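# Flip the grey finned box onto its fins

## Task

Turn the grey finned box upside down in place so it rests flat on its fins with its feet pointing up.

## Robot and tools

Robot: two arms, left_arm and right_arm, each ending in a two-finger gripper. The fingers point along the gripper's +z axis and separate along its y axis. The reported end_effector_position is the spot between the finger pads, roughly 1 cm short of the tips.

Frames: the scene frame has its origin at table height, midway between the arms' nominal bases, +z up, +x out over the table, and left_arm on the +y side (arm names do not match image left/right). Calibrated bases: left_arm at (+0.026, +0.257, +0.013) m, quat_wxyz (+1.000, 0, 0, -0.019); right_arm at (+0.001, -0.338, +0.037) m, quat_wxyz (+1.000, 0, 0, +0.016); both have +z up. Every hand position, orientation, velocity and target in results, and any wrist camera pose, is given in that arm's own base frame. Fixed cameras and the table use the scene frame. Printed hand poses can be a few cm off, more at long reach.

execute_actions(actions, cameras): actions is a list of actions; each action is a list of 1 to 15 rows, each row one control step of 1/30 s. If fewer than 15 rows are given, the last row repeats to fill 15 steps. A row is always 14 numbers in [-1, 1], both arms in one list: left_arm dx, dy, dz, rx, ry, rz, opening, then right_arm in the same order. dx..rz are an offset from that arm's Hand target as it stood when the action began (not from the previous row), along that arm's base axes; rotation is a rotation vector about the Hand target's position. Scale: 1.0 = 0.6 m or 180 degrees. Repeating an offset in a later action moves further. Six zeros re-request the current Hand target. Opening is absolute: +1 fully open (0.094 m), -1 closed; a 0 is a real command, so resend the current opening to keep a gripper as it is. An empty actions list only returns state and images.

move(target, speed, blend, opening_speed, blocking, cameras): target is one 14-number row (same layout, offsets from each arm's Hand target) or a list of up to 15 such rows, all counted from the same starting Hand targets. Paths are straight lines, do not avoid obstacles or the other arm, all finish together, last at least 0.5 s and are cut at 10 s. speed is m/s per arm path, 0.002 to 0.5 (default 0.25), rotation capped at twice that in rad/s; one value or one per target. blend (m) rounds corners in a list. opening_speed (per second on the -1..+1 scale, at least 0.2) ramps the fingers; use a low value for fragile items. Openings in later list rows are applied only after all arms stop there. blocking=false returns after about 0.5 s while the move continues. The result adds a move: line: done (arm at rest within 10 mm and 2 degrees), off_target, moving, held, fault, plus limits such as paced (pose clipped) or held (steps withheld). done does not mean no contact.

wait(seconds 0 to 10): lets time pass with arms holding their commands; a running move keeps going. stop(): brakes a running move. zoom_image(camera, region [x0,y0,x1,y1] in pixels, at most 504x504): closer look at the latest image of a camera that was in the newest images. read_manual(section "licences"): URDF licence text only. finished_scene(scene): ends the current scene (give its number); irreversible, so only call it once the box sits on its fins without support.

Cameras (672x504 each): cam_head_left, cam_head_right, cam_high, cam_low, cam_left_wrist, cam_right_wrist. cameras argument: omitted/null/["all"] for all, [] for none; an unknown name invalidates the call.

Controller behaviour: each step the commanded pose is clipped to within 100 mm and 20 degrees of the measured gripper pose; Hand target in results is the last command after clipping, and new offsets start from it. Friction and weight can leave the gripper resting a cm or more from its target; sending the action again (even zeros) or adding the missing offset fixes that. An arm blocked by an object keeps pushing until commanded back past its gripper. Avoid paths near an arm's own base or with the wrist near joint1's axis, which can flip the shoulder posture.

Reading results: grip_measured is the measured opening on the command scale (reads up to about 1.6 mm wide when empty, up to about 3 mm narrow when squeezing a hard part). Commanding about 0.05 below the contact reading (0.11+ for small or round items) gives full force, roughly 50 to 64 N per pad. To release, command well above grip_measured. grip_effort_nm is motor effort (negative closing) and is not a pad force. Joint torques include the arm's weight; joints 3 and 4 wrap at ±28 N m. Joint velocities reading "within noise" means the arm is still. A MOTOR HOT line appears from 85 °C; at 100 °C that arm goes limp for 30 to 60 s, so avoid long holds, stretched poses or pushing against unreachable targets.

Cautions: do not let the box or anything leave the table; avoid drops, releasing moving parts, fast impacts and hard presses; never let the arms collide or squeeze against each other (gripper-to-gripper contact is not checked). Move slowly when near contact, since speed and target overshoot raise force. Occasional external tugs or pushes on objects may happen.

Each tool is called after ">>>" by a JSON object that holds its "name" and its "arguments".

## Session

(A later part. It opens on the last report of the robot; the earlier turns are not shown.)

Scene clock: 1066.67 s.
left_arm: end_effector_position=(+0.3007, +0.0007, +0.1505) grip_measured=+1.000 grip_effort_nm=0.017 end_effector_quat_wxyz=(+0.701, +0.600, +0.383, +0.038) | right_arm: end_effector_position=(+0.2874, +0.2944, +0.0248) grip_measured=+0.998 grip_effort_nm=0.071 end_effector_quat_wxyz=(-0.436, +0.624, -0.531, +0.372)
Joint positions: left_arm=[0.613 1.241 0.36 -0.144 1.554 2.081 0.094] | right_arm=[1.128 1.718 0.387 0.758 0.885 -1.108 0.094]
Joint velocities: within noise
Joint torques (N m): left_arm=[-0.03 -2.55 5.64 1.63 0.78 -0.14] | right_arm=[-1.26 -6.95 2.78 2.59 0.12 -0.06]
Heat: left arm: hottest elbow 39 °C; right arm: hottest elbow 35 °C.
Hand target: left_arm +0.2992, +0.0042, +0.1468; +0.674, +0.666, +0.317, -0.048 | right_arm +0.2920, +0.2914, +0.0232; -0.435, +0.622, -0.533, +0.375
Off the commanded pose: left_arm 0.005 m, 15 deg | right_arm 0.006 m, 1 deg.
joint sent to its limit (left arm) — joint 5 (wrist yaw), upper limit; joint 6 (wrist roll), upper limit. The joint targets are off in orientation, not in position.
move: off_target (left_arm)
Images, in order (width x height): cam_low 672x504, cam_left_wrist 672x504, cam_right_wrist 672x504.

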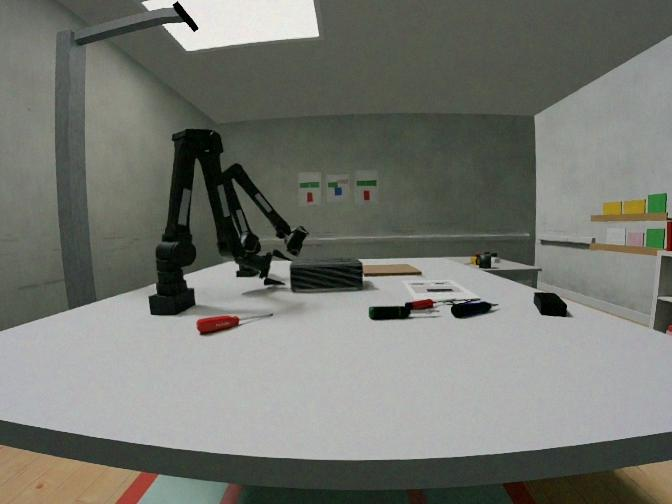

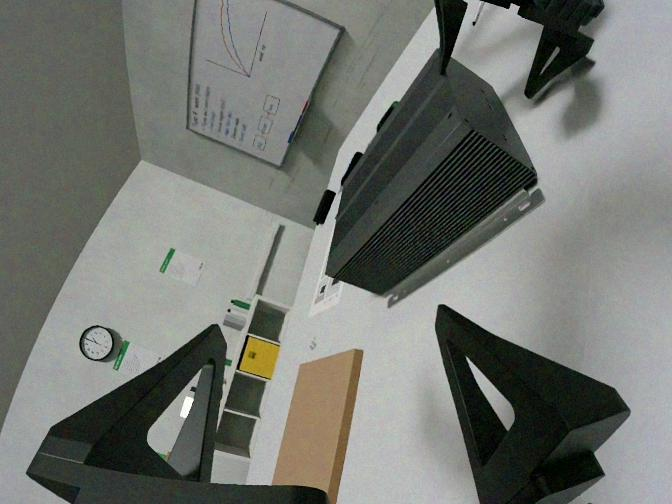

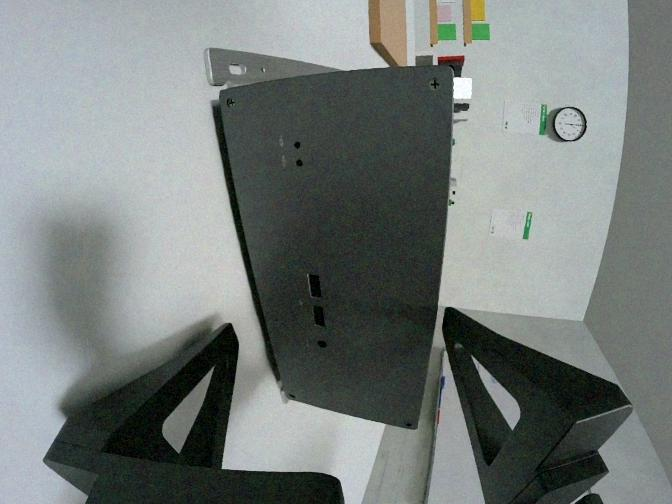

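>>> {"name": "execute_actions", "arguments": {"actions": []}}

Scene clock: 1093.90 s.
left_arm: end_effector_position=(+0.3007, +0.0007, +0.1505) grip_measured=+1.000 grip_effort_nm=0.017 end_effector_quat_wxyz=(+0.701, +0.600, +0.383, +0.038) | right_arm: end_effector_position=(+0.2874, +0.2944, +0.0248) grip_measured=+0.998 grip_effort_nm=0.071 end_effector_quat_wxyz=(-0.436, +0.624, -0.531, +0.372)
Joint positions: left_arm=[0.613 1.241 0.36 -0.144 1.554 2.081 0.094] | right_arm=[1.128 1.718 0.387 0.758 0.885 -1.109 0.094]
Joint velocities: within noise
Joint torques (N m): left_arm=[0.15 -2.49 5.65 1.65 0.78 -0.14] | right_arm=[-1.79 -7.12 3.03 2.4 0.19 -0.03]
Heat: left arm: hottest elbow 39 °C; right arm: hottest elbow 34 °C.
Hand target: left_arm +0.2992, +0.0042, +0.1468; +0.674, +0.666, +0.317, -0.048 | right_arm +0.2920, +0.2914, +0.0232; -0.435, +0.621, -0.533, +0.375
Tool commands: left_gripper/opening=+1.0 right_gripper/opening=+1.0
Off the commanded pose: left_arm 0.005 m, 15 deg | right_arm 0.006 m, 1 deg.

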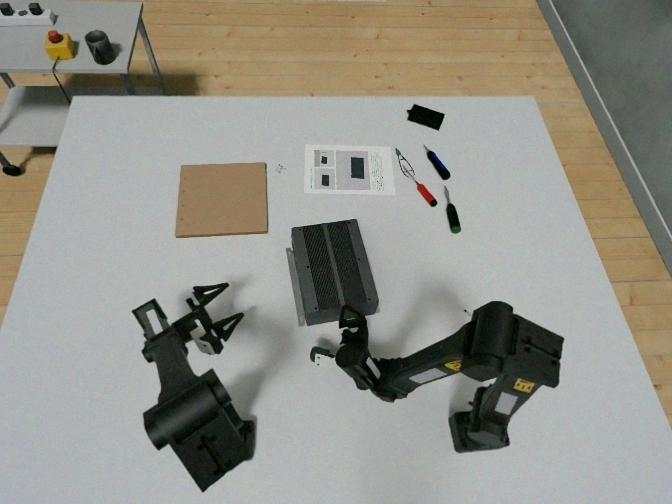

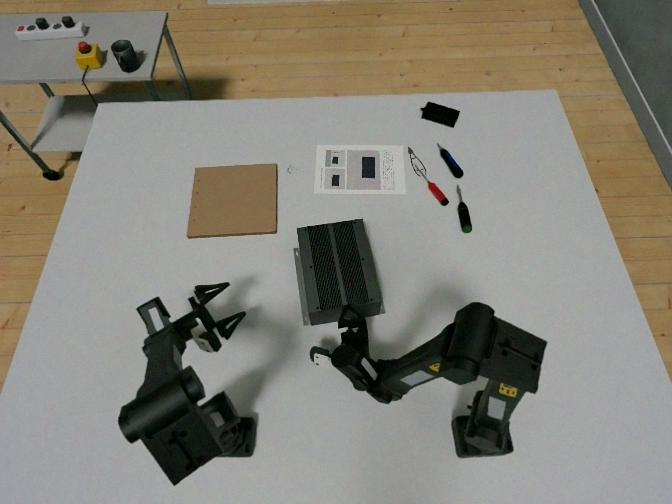

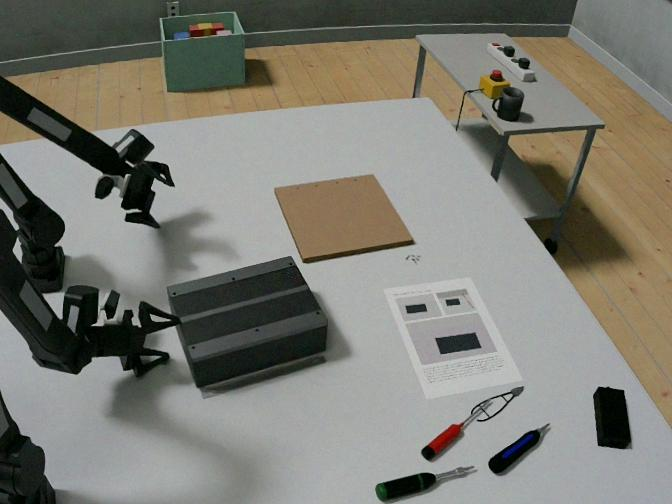

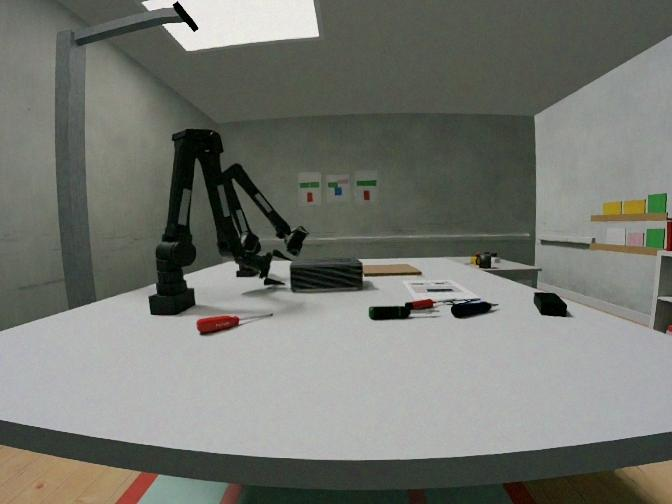

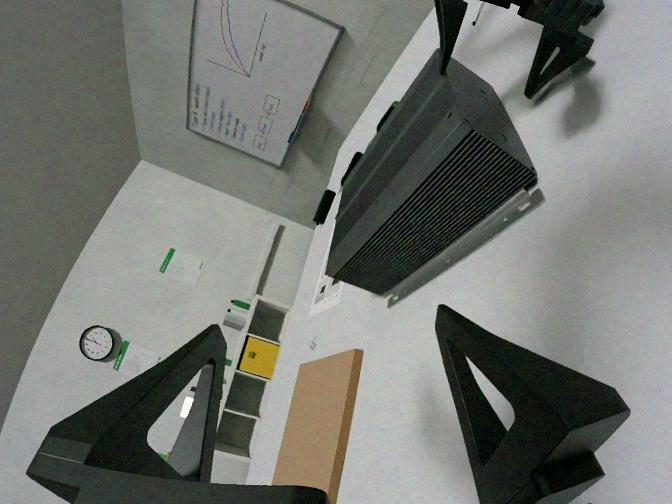

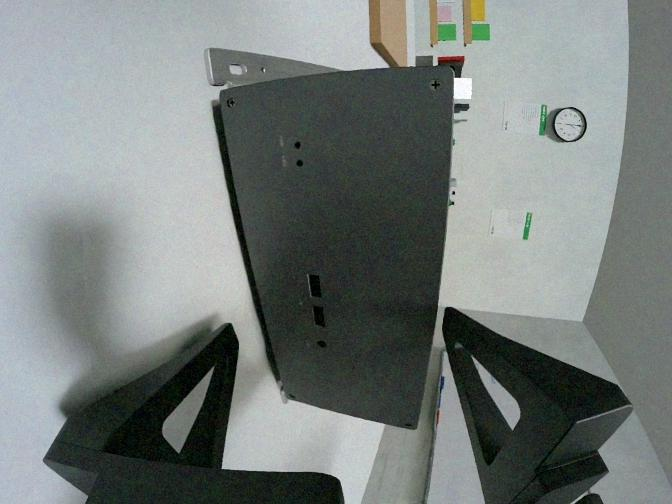

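>>> {"name": "move", "arguments": {"target": [0,0,0,0,0,0,1, 0,0,-0.0115,0,0,0,1], "speed": 0.05, "cameras": ["cam_right_wrist","cam_high"]}}

Scene clock: 1119.20 s.
left_arm: end_effector_position=(+0.3007, +0.0007, +0.1505) grip_measured=+1.000 grip_effort_nm=0.017 end_effector_quat_wxyz=(+0.701, +0.600, +0.383, +0.038) | right_arm: end_effector_position=(+0.2879, +0.2951, +0.0213) grip_measured=+0.999 grip_effort_nm=0.056 end_effector_quat_wxyz=(-0.441, +0.620, -0.532, +0.371)
Joint positions: left_arm=[0.613 1.241 0.36 -0.144 1.554 2.081 0.094] | right_arm=[1.128 1.744 0.387 0.796 0.886 -1.109 0.094]
Joint velocities: within noise
Joint torques (N m): left_arm=[0.09 -2.67 5.63 1.68 0.77 -0.14] | right_arm=[-1.96 -6.77 2.77 2.32 -0.02 0.05]
Heat: left arm: hottest elbow 39 °C; right arm: hottest elbow 34 °C.
Hand target: left_arm +0.2992, +0.0042, +0.1468; +0.674, +0.666, +0.317, -0.048 | right_arm +0.2920, +0.2914, +0.0163; -0.435, +0.622, -0.533, +0.375
Off the commanded pose: left_arm 0.005 m, 15 deg | right_arm 0.007 m, 1 deg.
joint sent to its limit (left arm) — joint 5 (wrist yaw), upper limit; joint 6 (wrist roll), upper limit. The joint targets are off in orientation, not in position.
move: off_target (left_arm)
Images, in order (width x height): cam_high 672x504, cam_right_wrist 672x504.

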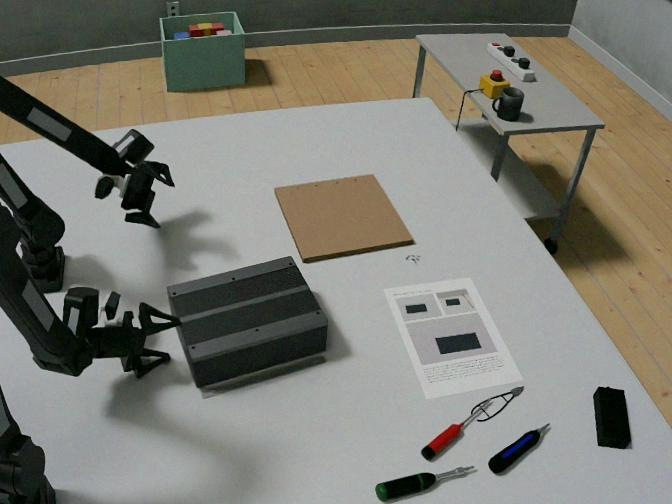

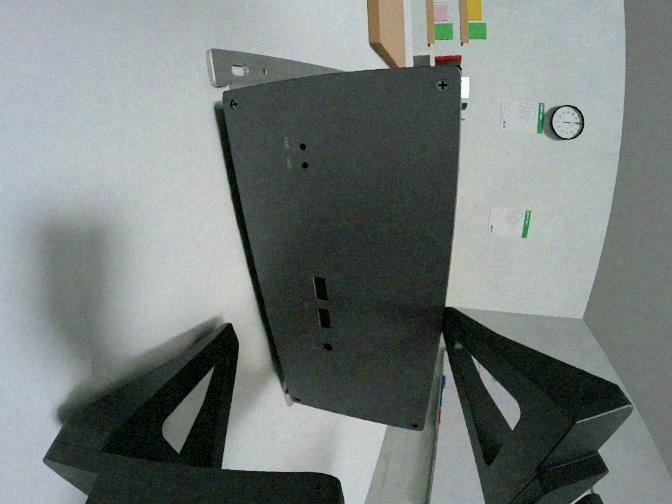

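>>> {"name": "zoom_image", "arguments": {"camera": "cam_high", "region": [60, 250, 260, 400]}}

>>> {"name": "zoom_image", "arguments": {"camera": "cam_low", "region": [230, 230, 380, 310]}}

Scaled by 2.520.

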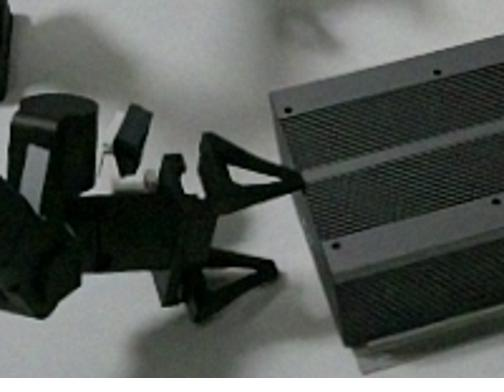

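This scene's latest camera images include none from cam_low. They are from: cam_high, cam_right_wrist. cam_low's image comes with the result of a call that names it in "cameras".

>>> {"name": "move", "arguments": {"target": [0,0,0,0,0,0,1, 0,0,-0.005,0,0,0,1], "speed": 0.05, "cameras": ["cam_low","cam_high"]}}

>>> {"name": "zoom_image", "arguments": {"camera": "cam_low", "region": [230, 240, 380, 310]}}

Scene clock: 1129.87 s.
left_arm: end_effector_position=(+0.3007, +0.0007, +0.1505) grip_measured=+1.000 grip_effort_nm=0.017 end_effector_quat_wxyz=(+0.701, +0.600, +0.383, +0.038) | right_arm: end_effector_position=(+0.2885, +0.2952, +0.0210) grip_measured=+0.999 grip_effort_nm=0.061 end_effector_quat_wxyz=(-0.444, +0.617, -0.533, +0.372)
Joint positions: left_arm=[0.613 1.241 0.36 -0.144 1.554 2.081 0.094] | right_arm=[1.128 1.753 0.387 0.814 0.89 -1.109 0.094]
Joint velocities: within noise
Joint torques (N m): left_arm=[-0.03 -2.67 5.63 1.61 0.78 -0.14] | right_arm=[-1.38 -7.12 2.66 2.09 -0.1 0]
Heat: left arm: hottest elbow 39 °C; right arm: hottest elbow 33 °C.
Hand target: left_arm +0.2992, +0.0042, +0.1468; +0.674, +0.666, +0.317, -0.048 | right_arm +0.2920, +0.2914, +0.0133; -0.435, +0.622, -0.533, +0.375
Off the commanded pose: left_arm 0.005 m, 15 deg | right_arm 0.009 m, 1 deg.
joint sent to its limit (left arm) — joint 5 (wrist yaw), upper limit; joint 6 (wrist roll), upper limit. The joint targets are off in orientation, not in position.
move: off_target (left_arm)
Images, in order (width x height): cam_high 672x504, cam_low 672x504.

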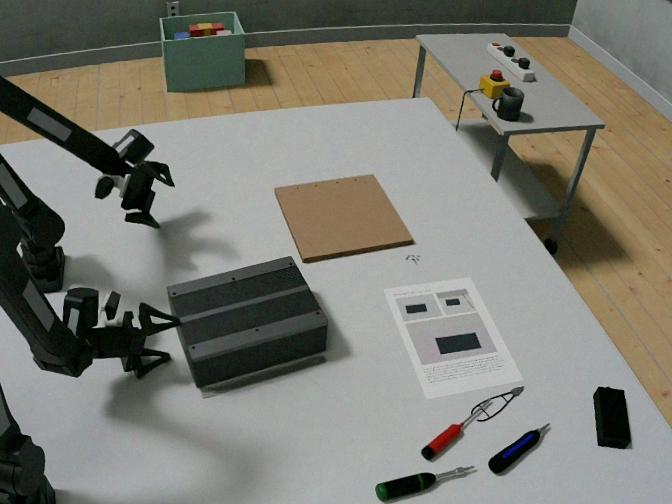

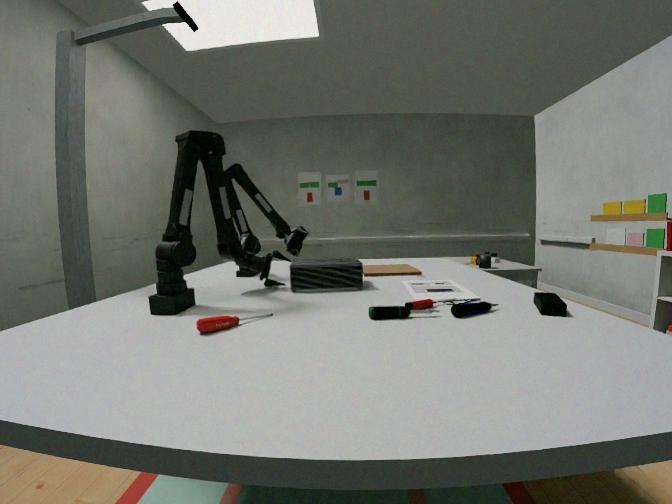

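Scaled by 3.360.

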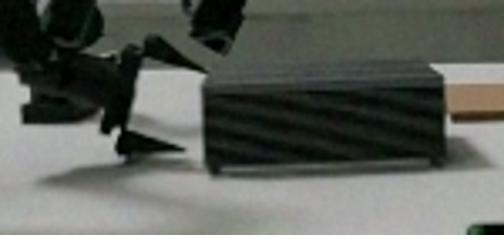

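>>> {"name": "move", "arguments": {"target": [0,0,0,0,0,0,1, 0.0248,0.0033,0.0015,0,0,0,1], "speed": 0.04, "cameras": ["cam_low","cam_high","cam_right_wrist"]}}

>>> {"name": "zoom_image", "arguments": {"camera": "cam_low", "region": [230, 240, 380, 310]}}

>>> {"name": "zoom_image", "arguments": {"camera": "cam_high", "region": [60, 250, 260, 400]}}

Scene clock: 1159.40 s.
left_arm: end_effector_position=(+0.3007, +0.0007, +0.1505) grip_measured=+1.000 grip_effort_nm=0.017 end_effector_quat_wxyz=(+0.701, +0.600, +0.383, +0.038) | right_arm: end_effector_position=(+0.2944, +0.2948, +0.0209) grip_measured=+0.999 grip_effort_nm=0.051 end_effector_quat_wxyz=(-0.444, +0.623, -0.528, +0.369)
Joint positions: left_arm=[0.613 1.241 0.36 -0.144 1.554 2.081 0.094] | right_arm=[1.104 1.757 0.387 0.836 0.857 -1.141 0.094]
Joint velocities: within noise
Joint torques (N m): left_arm=[0.09 -2.55 5.65 1.65 0.77 -0.14] | right_arm=[-3.96 -5.83 4.23 1.76 -0.21 -0.01]
Heat: left arm: hottest elbow 39 °C; right arm: hottest elbow 33 °C.
Hand target: left_arm +0.2992, +0.0042, +0.1468; +0.674, +0.666, +0.317, -0.048 | right_arm +0.3068, +0.2933, +0.0141; -0.435, +0.622, -0.533, +0.375
Off the commanded pose: left_arm 0.005 m, 15 deg | right_arm 0.014 m, 1 deg.
joint sent to its limit (left arm) — joint 5 (wrist yaw), upper limit; joint 6 (wrist roll), upper limit. The joint targets are off in orientation, not in position.
move: off_target (left_arm, right_arm)
Images, in order (width x height): cam_high 672x504, cam_low 672x504, cam_right_wrist 672x504.

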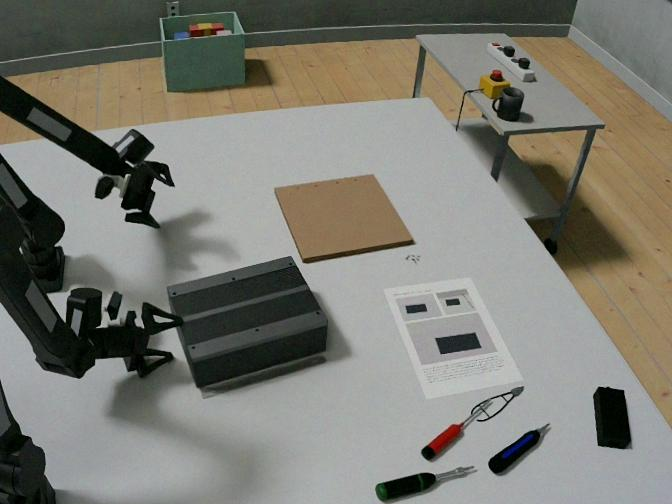

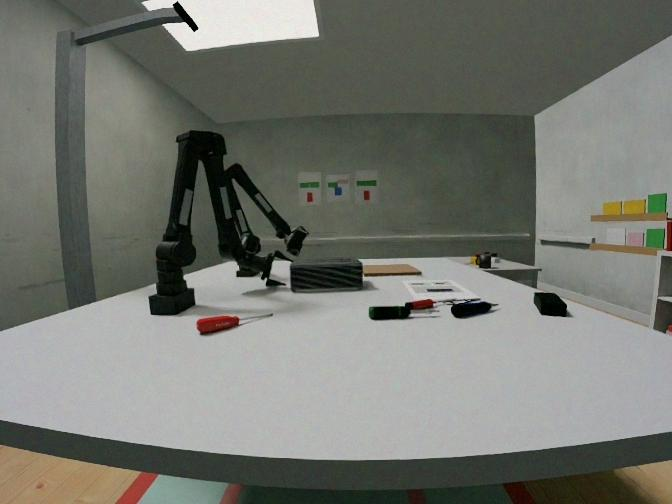

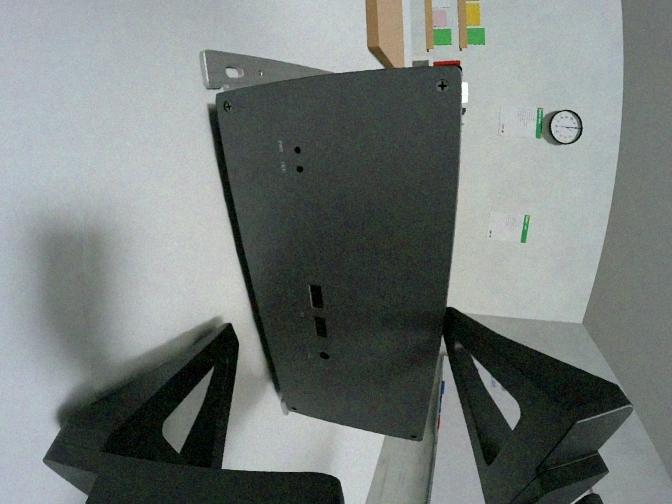

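Scaled by 3.360.

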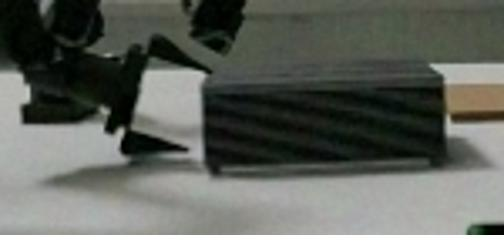

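Scaled by 2.520.

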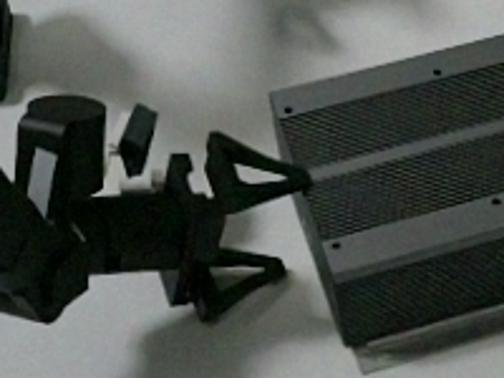

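>>> {"name": "move", "arguments": {"target": [0,0,0,0,0,0,1, 0.015,0.001,0,0,0,0,1], "speed": 0.04, "cameras": ["cam_low","cam_high","cam_right_wrist"]}}

>>> {"name": "zoom_image", "arguments": {"camera": "cam_low", "region": [230, 240, 380, 310]}}

>>> {"name": "zoom_image", "arguments": {"camera": "cam_high", "region": [60, 250, 260, 400]}}

Scene clock: 1169.83 s.
left_arm: end_effector_position=(+0.3007, +0.0007, +0.1505) grip_measured=+1.000 grip_effort_nm=0.017 end_effector_quat_wxyz=(+0.701, +0.600, +0.383, +0.038) | right_arm: end_effector_position=(+0.3037, +0.2958, +0.0210) grip_measured=+0.999 grip_effort_nm=0.046 end_effector_quat_wxyz=(-0.444, +0.622, -0.528, +0.369)
Joint positions: left_arm=[0.613 1.241 0.36 -0.144 1.554 2.081 0.094] | right_arm=[1.079 1.765 0.4 0.845 0.836 -1.159 0.094]
Joint velocities: within noise
Joint torques (N m): left_arm=[0.15 -2.49 5.61 1.63 0.78 -0.15] | right_arm=[-3.49 -6.3 4.14 2 -0.17 -0.08]
Heat: left arm: hottest elbow 39 °C; right arm: hottest elbow 33 °C.
Hand target: left_arm +0.2992, +0.0042, +0.1468; +0.674, +0.666, +0.317, -0.048 | right_arm +0.3158, +0.2939, +0.0141; -0.435, +0.622, -0.533, +0.375
Off the commanded pose: left_arm 0.005 m, 15 deg | right_arm 0.014 m, 1 deg.
joint sent to its limit (left arm) — joint 5 (wrist yaw), upper limit; joint 6 (wrist roll), upper limit. The joint targets are off in orientation, not in position.
move: off_target (left_arm, right_arm)
Images, in order (width x height): cam_high 672x504, cam_low 672x504, cam_right_wrist 672x504.

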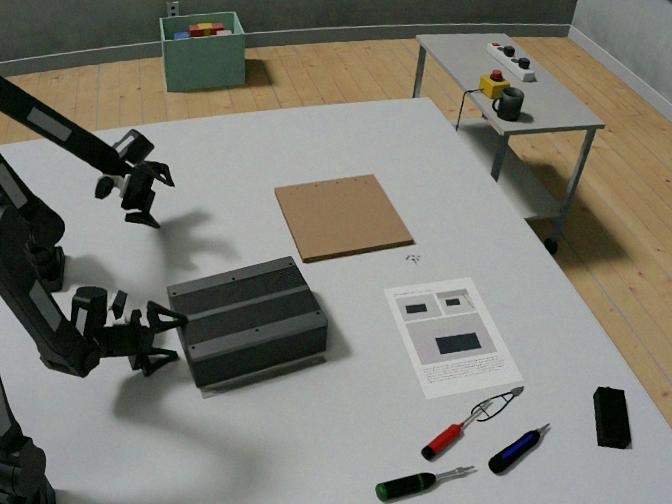

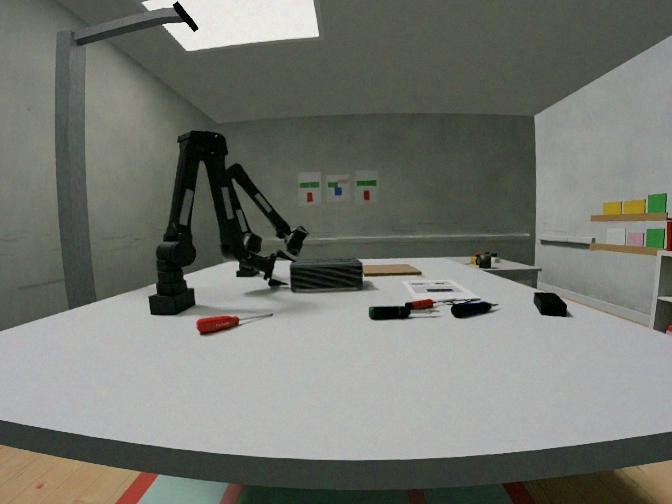

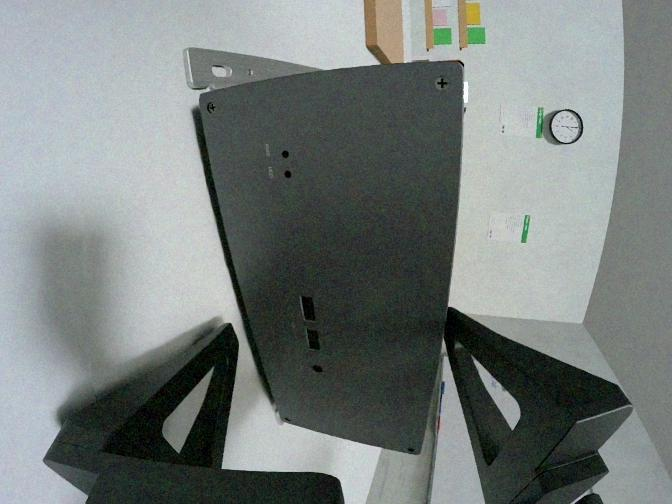

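Scaled by 3.360.

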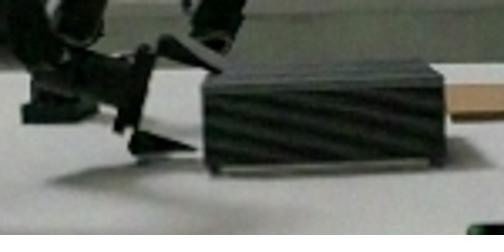

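Scaled by 2.520.

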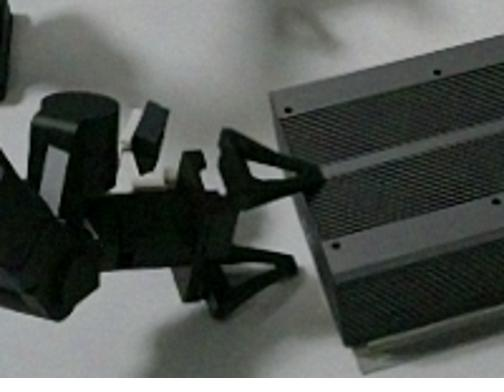

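>>> {"name": "move", "arguments": {"target": [0,0,0,0,0,0,1, -0.006,0.001,-0.009,0,0,0,1], "speed": 0.05, "cameras": ["cam_right_wrist"]}}

Scene clock: 1184.67 s.
left_arm: end_effector_position=(+0.3007, +0.0007, +0.1505) grip_measured=+1.000 grip_effort_nm=0.017 end_effector_quat_wxyz=(+0.701, +0.600, +0.383, +0.038) | right_arm: end_effector_position=(+0.3045, +0.2962, +0.0206) grip_measured=+0.999 grip_effort_nm=0.037 end_effector_quat_wxyz=(-0.449, +0.618, -0.530, +0.370)
Joint positions: left_arm=[0.613 1.241 0.36 -0.144 1.554 2.081 0.094] | right_arm=[1.079 1.778 0.401 0.872 0.839 -1.159 0.094]
Joint velocities: within noise
Joint torques (N m): left_arm=[0.21 -2.55 5.64 1.63 0.77 -0.14] | right_arm=[-2.08 -6.12 3.85 1.66 -0.01 0.05]
Heat: left arm: hottest elbow 39 °C; right arm: hottest elbow 33 °C.
Hand target: left_arm +0.2992, +0.0042, +0.1468; +0.674, +0.666, +0.317, -0.048 | right_arm +0.3123, +0.2946, +0.0088; -0.435, +0.622, -0.533, +0.375
Off the commanded pose: left_arm 0.005 m, 15 deg | right_arm 0.014 m, 2 deg.
joint sent to its limit (left arm) — joint 5 (wrist yaw), upper limit; joint 6 (wrist roll), upper limit. The joint targets are off in orientation, not in position.
move: off_target (left_arm, right_arm)
Images, in order (width x height): cam_right_wrist 672x504.

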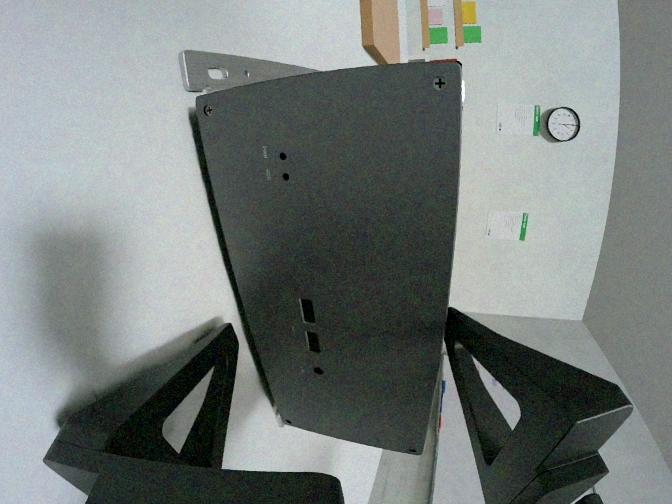

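>>> {"name": "move", "arguments": {"target": [0,0,0,0,0,0,1, 0.033,0.002,0.007,0,0,0,1], "speed": 0.04, "cameras": ["cam_low","cam_high","cam_right_wrist"]}}

>>> {"name": "zoom_image", "arguments": {"camera": "cam_low", "region": [230, 240, 380, 310]}}

>>> {"name": "zoom_image", "arguments": {"camera": "cam_high", "region": [60, 250, 260, 400]}}

Scene clock: 1206.43 s.
left_arm: end_effector_position=(+0.3007, +0.0007, +0.1505) grip_measured=+1.000 grip_effort_nm=0.017 end_effector_quat_wxyz=(+0.701, +0.600, +0.383, +0.038) | right_arm: end_effector_position=(+0.3179, +0.2983, +0.0210) grip_measured=+0.999 grip_effort_nm=0.022 end_effector_quat_wxyz=(-0.449, +0.619, -0.530, +0.366)
Joint positions: left_arm=[0.613 1.241 0.36 -0.144 1.554 2.081 0.094] | right_arm=[1.041 1.784 0.42 0.874 0.799 -1.181 0.094]
Joint velocities: within noise
Joint torques (N m): left_arm=[0.09 -2.61 5.64 1.66 0.77 -0.14] | right_arm=[-3.6 -7 4.51 1.42 -0.25 -0.12]
Heat: left arm: hottest elbow 39 °C; right arm: hottest elbow 33 °C.
Hand target: left_arm +0.2992, +0.0042, +0.1468; +0.674, +0.666, +0.317, -0.048 | right_arm +0.3319, +0.2958, +0.0130; -0.435, +0.622, -0.533, +0.375
Off the commanded pose: left_arm 0.005 m, 15 deg | right_arm 0.016 m, 2 deg.
joint sent to its limit (left arm) — joint 5 (wrist yaw), upper limit; joint 6 (wrist roll), upper limit. The joint targets are off in orientation, not in position.
move: off_target (left_arm, right_arm)
Images, in order (width x height): cam_high 672x504, cam_low 672x504, cam_right_wrist 672x504.

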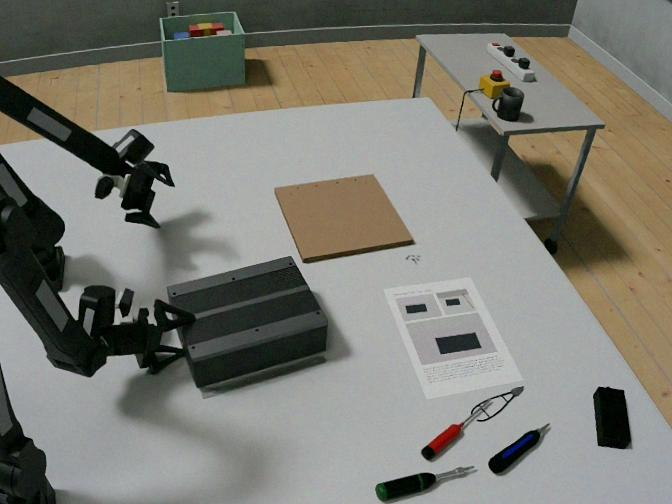

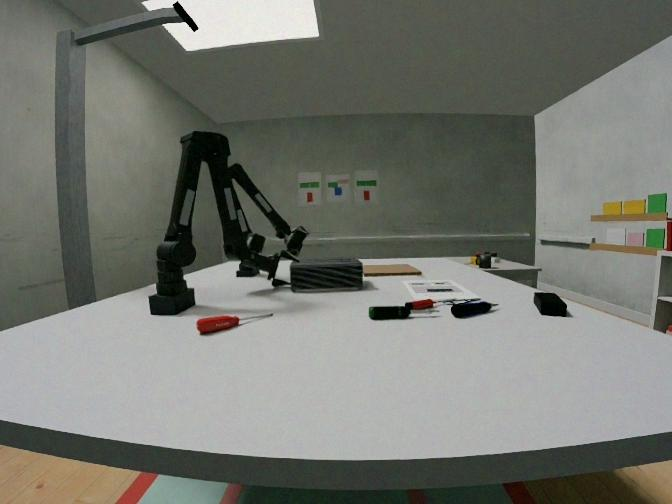

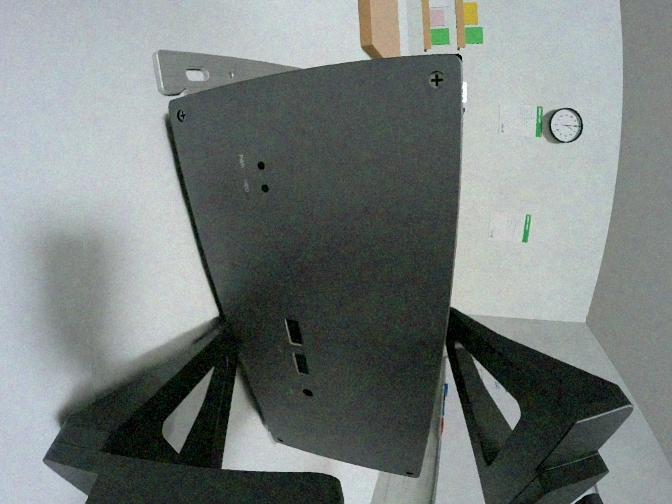

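Scaled by 3.360.

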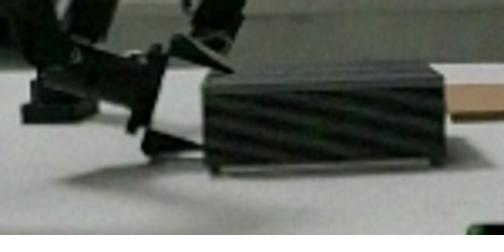

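Scaled by 2.520.

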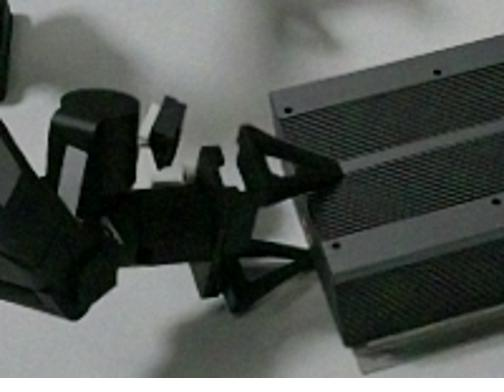

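>>> {"name": "zoom_image", "arguments": {"camera": "cam_right_wrist", "region": [160, 250, 320, 370]}}

>>> {"name": "zoom_image", "arguments": {"camera": "cam_right_wrist", "region": [380, 250, 540, 370]}}

>>> {"name": "zoom_image", "arguments": {"camera": "cam_low", "region": [260, 250, 340, 305]}}

Scaled by 3.150 from the camera's 672x504 image, which has a finer 960x720 frame.

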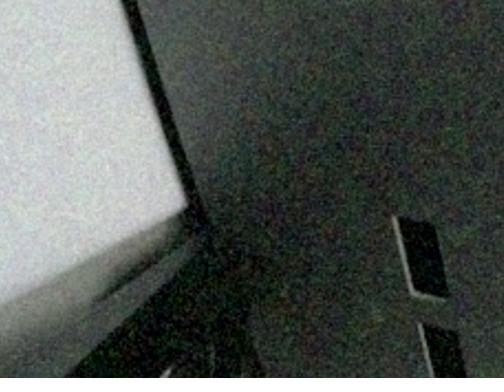

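Scaled by 3.150 from the camera's 672x504 image, which has a finer 960x720 frame.

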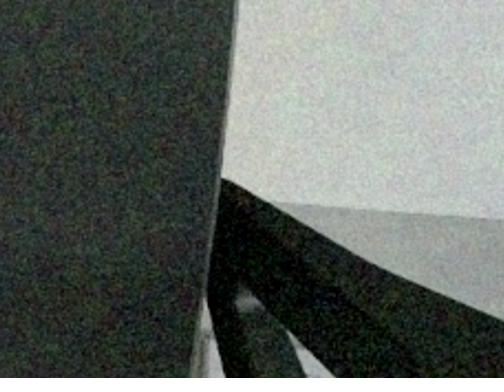

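Scaled by 6.300.

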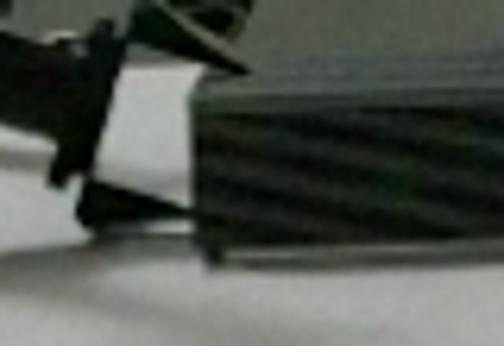

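>>> {"name": "move", "arguments": {"target": [0,0,0,0,0,0,1, 0.0165,0.001,-0.002,0,0,0,1], "speed": 0.03, "cameras": ["cam_low","cam_high","cam_right_wrist"]}}

>>> {"name": "zoom_image", "arguments": {"camera": "cam_right_wrist", "region": [160, 250, 320, 370]}}

>>> {"name": "zoom_image", "arguments": {"camera": "cam_high", "region": [60, 250, 260, 400]}}

>>> {"name": "zoom_image", "arguments": {"camera": "cam_low", "region": [260, 250, 340, 305]}}

Scene clock: 1228.40 s.
left_arm: end_effector_position=(+0.3007, +0.0007, +0.1505) grip_measured=+1.000 grip_effort_nm=0.017 end_effector_quat_wxyz=(+0.701, +0.600, +0.383, +0.038) | right_arm: end_effector_position=(+0.3182, +0.2987, +0.0211) grip_measured=+0.999 grip_effort_nm=0.017 end_effector_quat_wxyz=(-0.450, +0.620, -0.529, +0.365)
Joint positions: left_arm=[0.613 1.241 0.36 -0.144 1.554 2.081 0.094] | right_arm=[1.039 1.784 0.42 0.876 0.794 -1.184 0.094]
Joint velocities: within noise
Joint torques (N m): left_arm=[0.15 -2.55 5.63 1.63 0.79 -0.14] | right_arm=[-4.78 -5.89 5.57 1.43 -0.81 -0.28]
Heat: left arm: hottest elbow 39 °C; right arm: hottest elbow 34 °C.
Hand target: left_arm +0.2992, +0.0042, +0.1468; +0.674, +0.666, +0.317, -0.048 | right_arm +0.3419, +0.2963, +0.0118; -0.435, +0.622, -0.533, +0.375
Off the commanded pose: left_arm 0.005 m, 15 deg | right_arm 0.025 m, 2 deg.
joint sent to its limit (left arm) — joint 5 (wrist yaw), upper limit; joint 6 (wrist roll), upper limit. The joint targets are off in orientation, not in position.
move: off_target (left_arm, right_arm)
Images, in order (width x height): cam_high 672x504, cam_low 672x504, cam_right_wrist 672x504.

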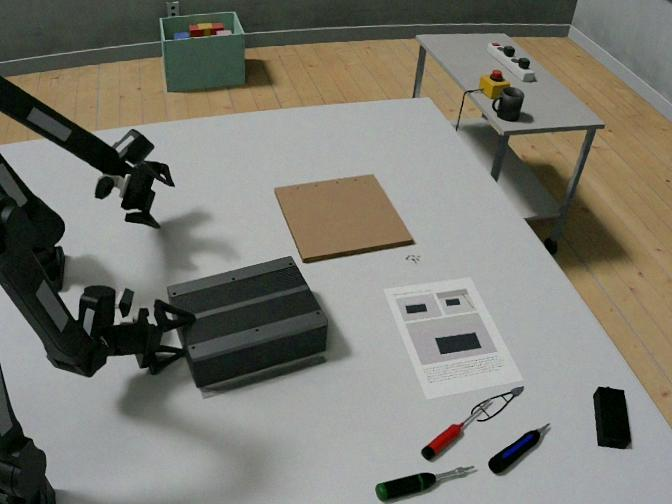

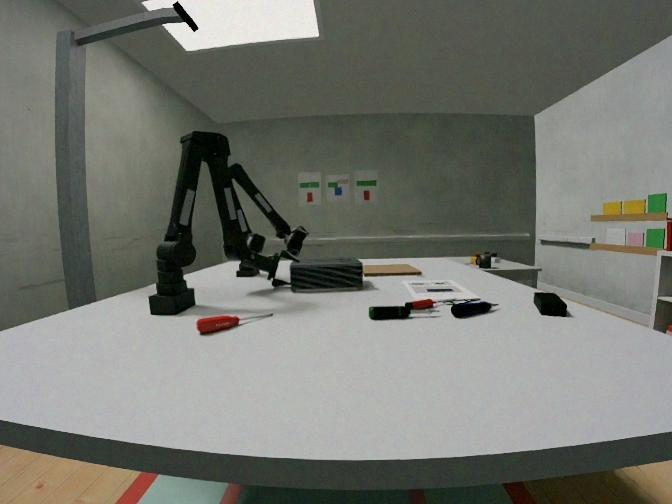

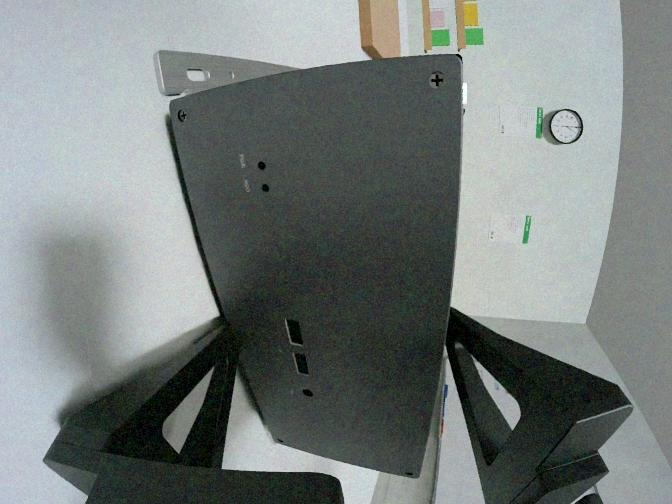

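Scaled by 3.150 from the camera's 672x504 image, which has a finer 960x720 frame.

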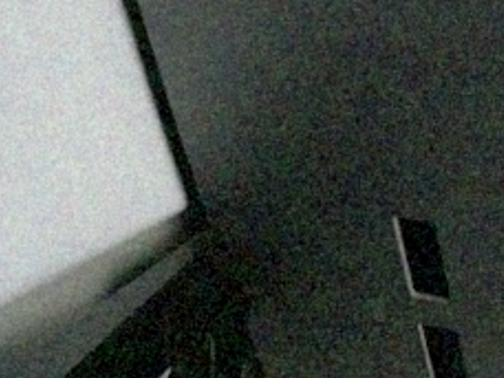

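Scaled by 2.520.

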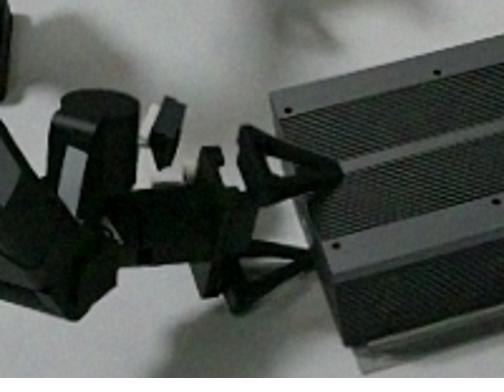

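Scaled by 6.300.

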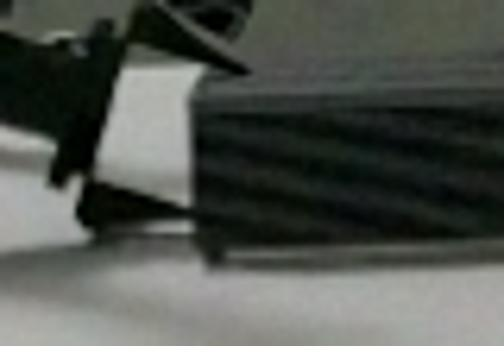

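>>> {"name": "move", "arguments": {"target": [0,0,0,0,0,0,1, -0.05,-0.003,0.005,0,0,0,1], "speed": 0.05, "cameras": ["cam_low"]}}

Scene clock: 1273.83 s.
left_arm: end_effector_position=(+0.3007, +0.0007, +0.1505) grip_measured=+1.000 grip_effort_nm=0.017 end_effector_quat_wxyz=(+0.701, +0.600, +0.383, +0.038) | right_arm: end_effector_position=(+0.3168, +0.2962, +0.0210) grip_measured=+0.999 grip_effort_nm=0.012 end_effector_quat_wxyz=(-0.444, +0.616, -0.532, +0.375)
Joint positions: left_arm=[0.613 1.241 0.36 -0.144 1.554 2.081 0.094] | right_arm=[1.049 1.784 0.423 0.86 0.827 -1.175 0.094]
Joint velocities: within noise
Joint torques (N m): left_arm=[0.15 -2.61 5.64 1.65 0.78 -0.13] | right_arm=[-0.03 -8.47 2.35 1.02 0.58 0.2]
Heat: left arm: hottest elbow 39 °C; right arm: hottest elbow 35 °C.
Hand target: left_arm +0.2992, +0.0042, +0.1468; +0.674, +0.666, +0.317, -0.048 | right_arm +0.3119, +0.2946, +0.0148; -0.435, +0.622, -0.533, +0.375
Off the commanded pose: left_arm 0.005 m, 15 deg | right_arm 0.008 m, 1 deg.
joint sent to its limit (left arm) — joint 5 (wrist yaw), upper limit; joint 6 (wrist roll), upper limit. The joint targets are off in orientation, not in position.
move: off_target (left_arm)
Images, in order (width x height): cam_low 672x504.

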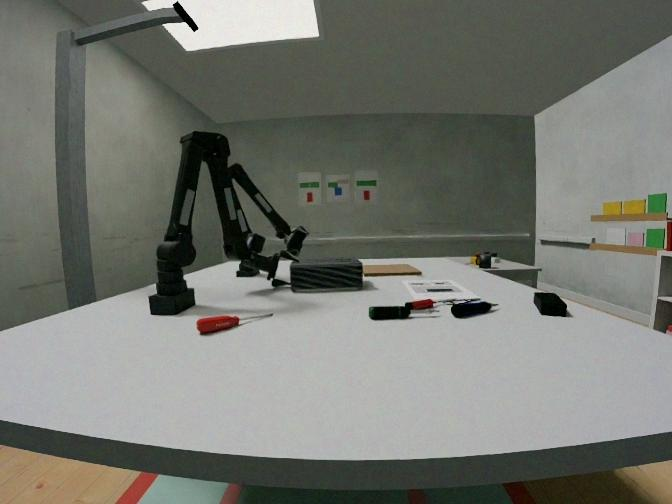

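>>> {"name": "move", "arguments": {"target": [[0,0,0,0,0,0,1, -0.01,-0.001,0.01,0,0,0,1],[0,0,0,0,0,0,1, -0.06,-0.006,0.01,0,0,0,1],[0,0,0,0,0,0,1, -0.06,-0.006,-0.0025,0,0,0,1]], "speed": 0.06, "blend": 0.005, "cameras": ["cam_low","cam_right_wrist"]}}

>>> {"name": "zoom_image", "arguments": {"camera": "cam_low", "region": [240, 250, 320, 305]}}

Scene clock: 1287.90 s.
left_arm: end_effector_position=(+0.3007, +0.0007, +0.1505) grip_measured=+1.000 grip_effort_nm=0.022 end_effector_quat_wxyz=(+0.701, +0.600, +0.383, +0.038) | right_arm: end_effector_position=(+0.2803, +0.2890, +0.0168) grip_measured=+0.999 grip_effort_nm=0.017 end_effector_quat_wxyz=(-0.435, +0.619, -0.535, +0.377)
Joint positions: left_arm=[0.613 1.241 0.36 -0.144 1.554 2.081 0.094] | right_arm=[1.148 1.751 0.374 0.789 0.918 -1.085 0.094]
Joint velocities: within noise
Joint torques (N m): left_arm=[0.21 -2.55 5.63 1.65 0.78 -0.14] | right_arm=[0.03 -7.41 2.54 1.87 0.38 0.14]
Heat: left arm: hottest elbow 39 °C; right arm: hottest elbow 34 °C.
Hand target: left_arm +0.2992, +0.0042, +0.1468; +0.674, +0.666, +0.317, -0.048 | right_arm +0.2759, +0.2910, +0.0132; -0.435, +0.622, -0.533, +0.375
Off the commanded pose: left_arm 0.005 m, 15 deg | right_arm 0.006 m, 0 deg.
joint sent to its limit (left arm) — joint 5 (wrist yaw), upper limit; joint 6 (wrist roll), upper limit. The joint targets are off in orientation, not in position.
move: off_target (left_arm); blend cut to 0.0038 m at target 2
Images, in order (width x height): cam_low 672x504, cam_right_wrist 672x504.

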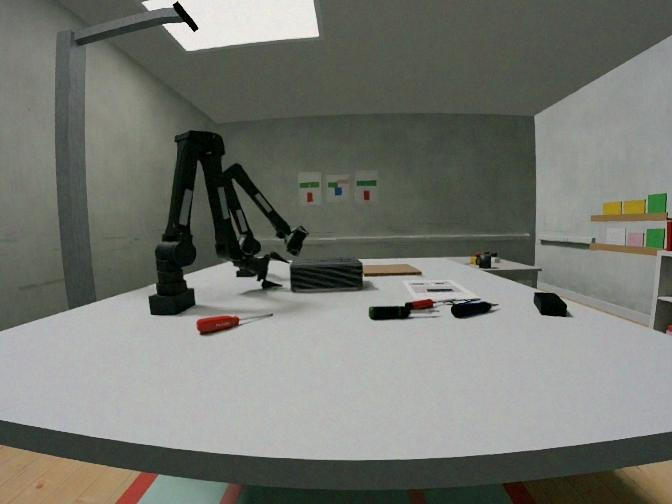

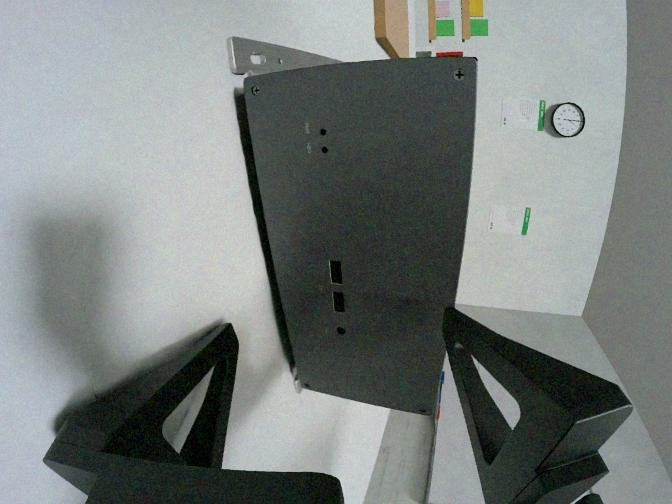

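Scaled by 6.300.

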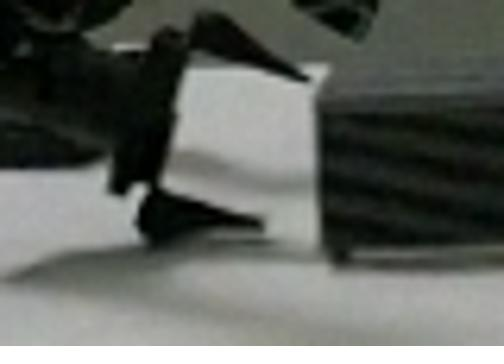

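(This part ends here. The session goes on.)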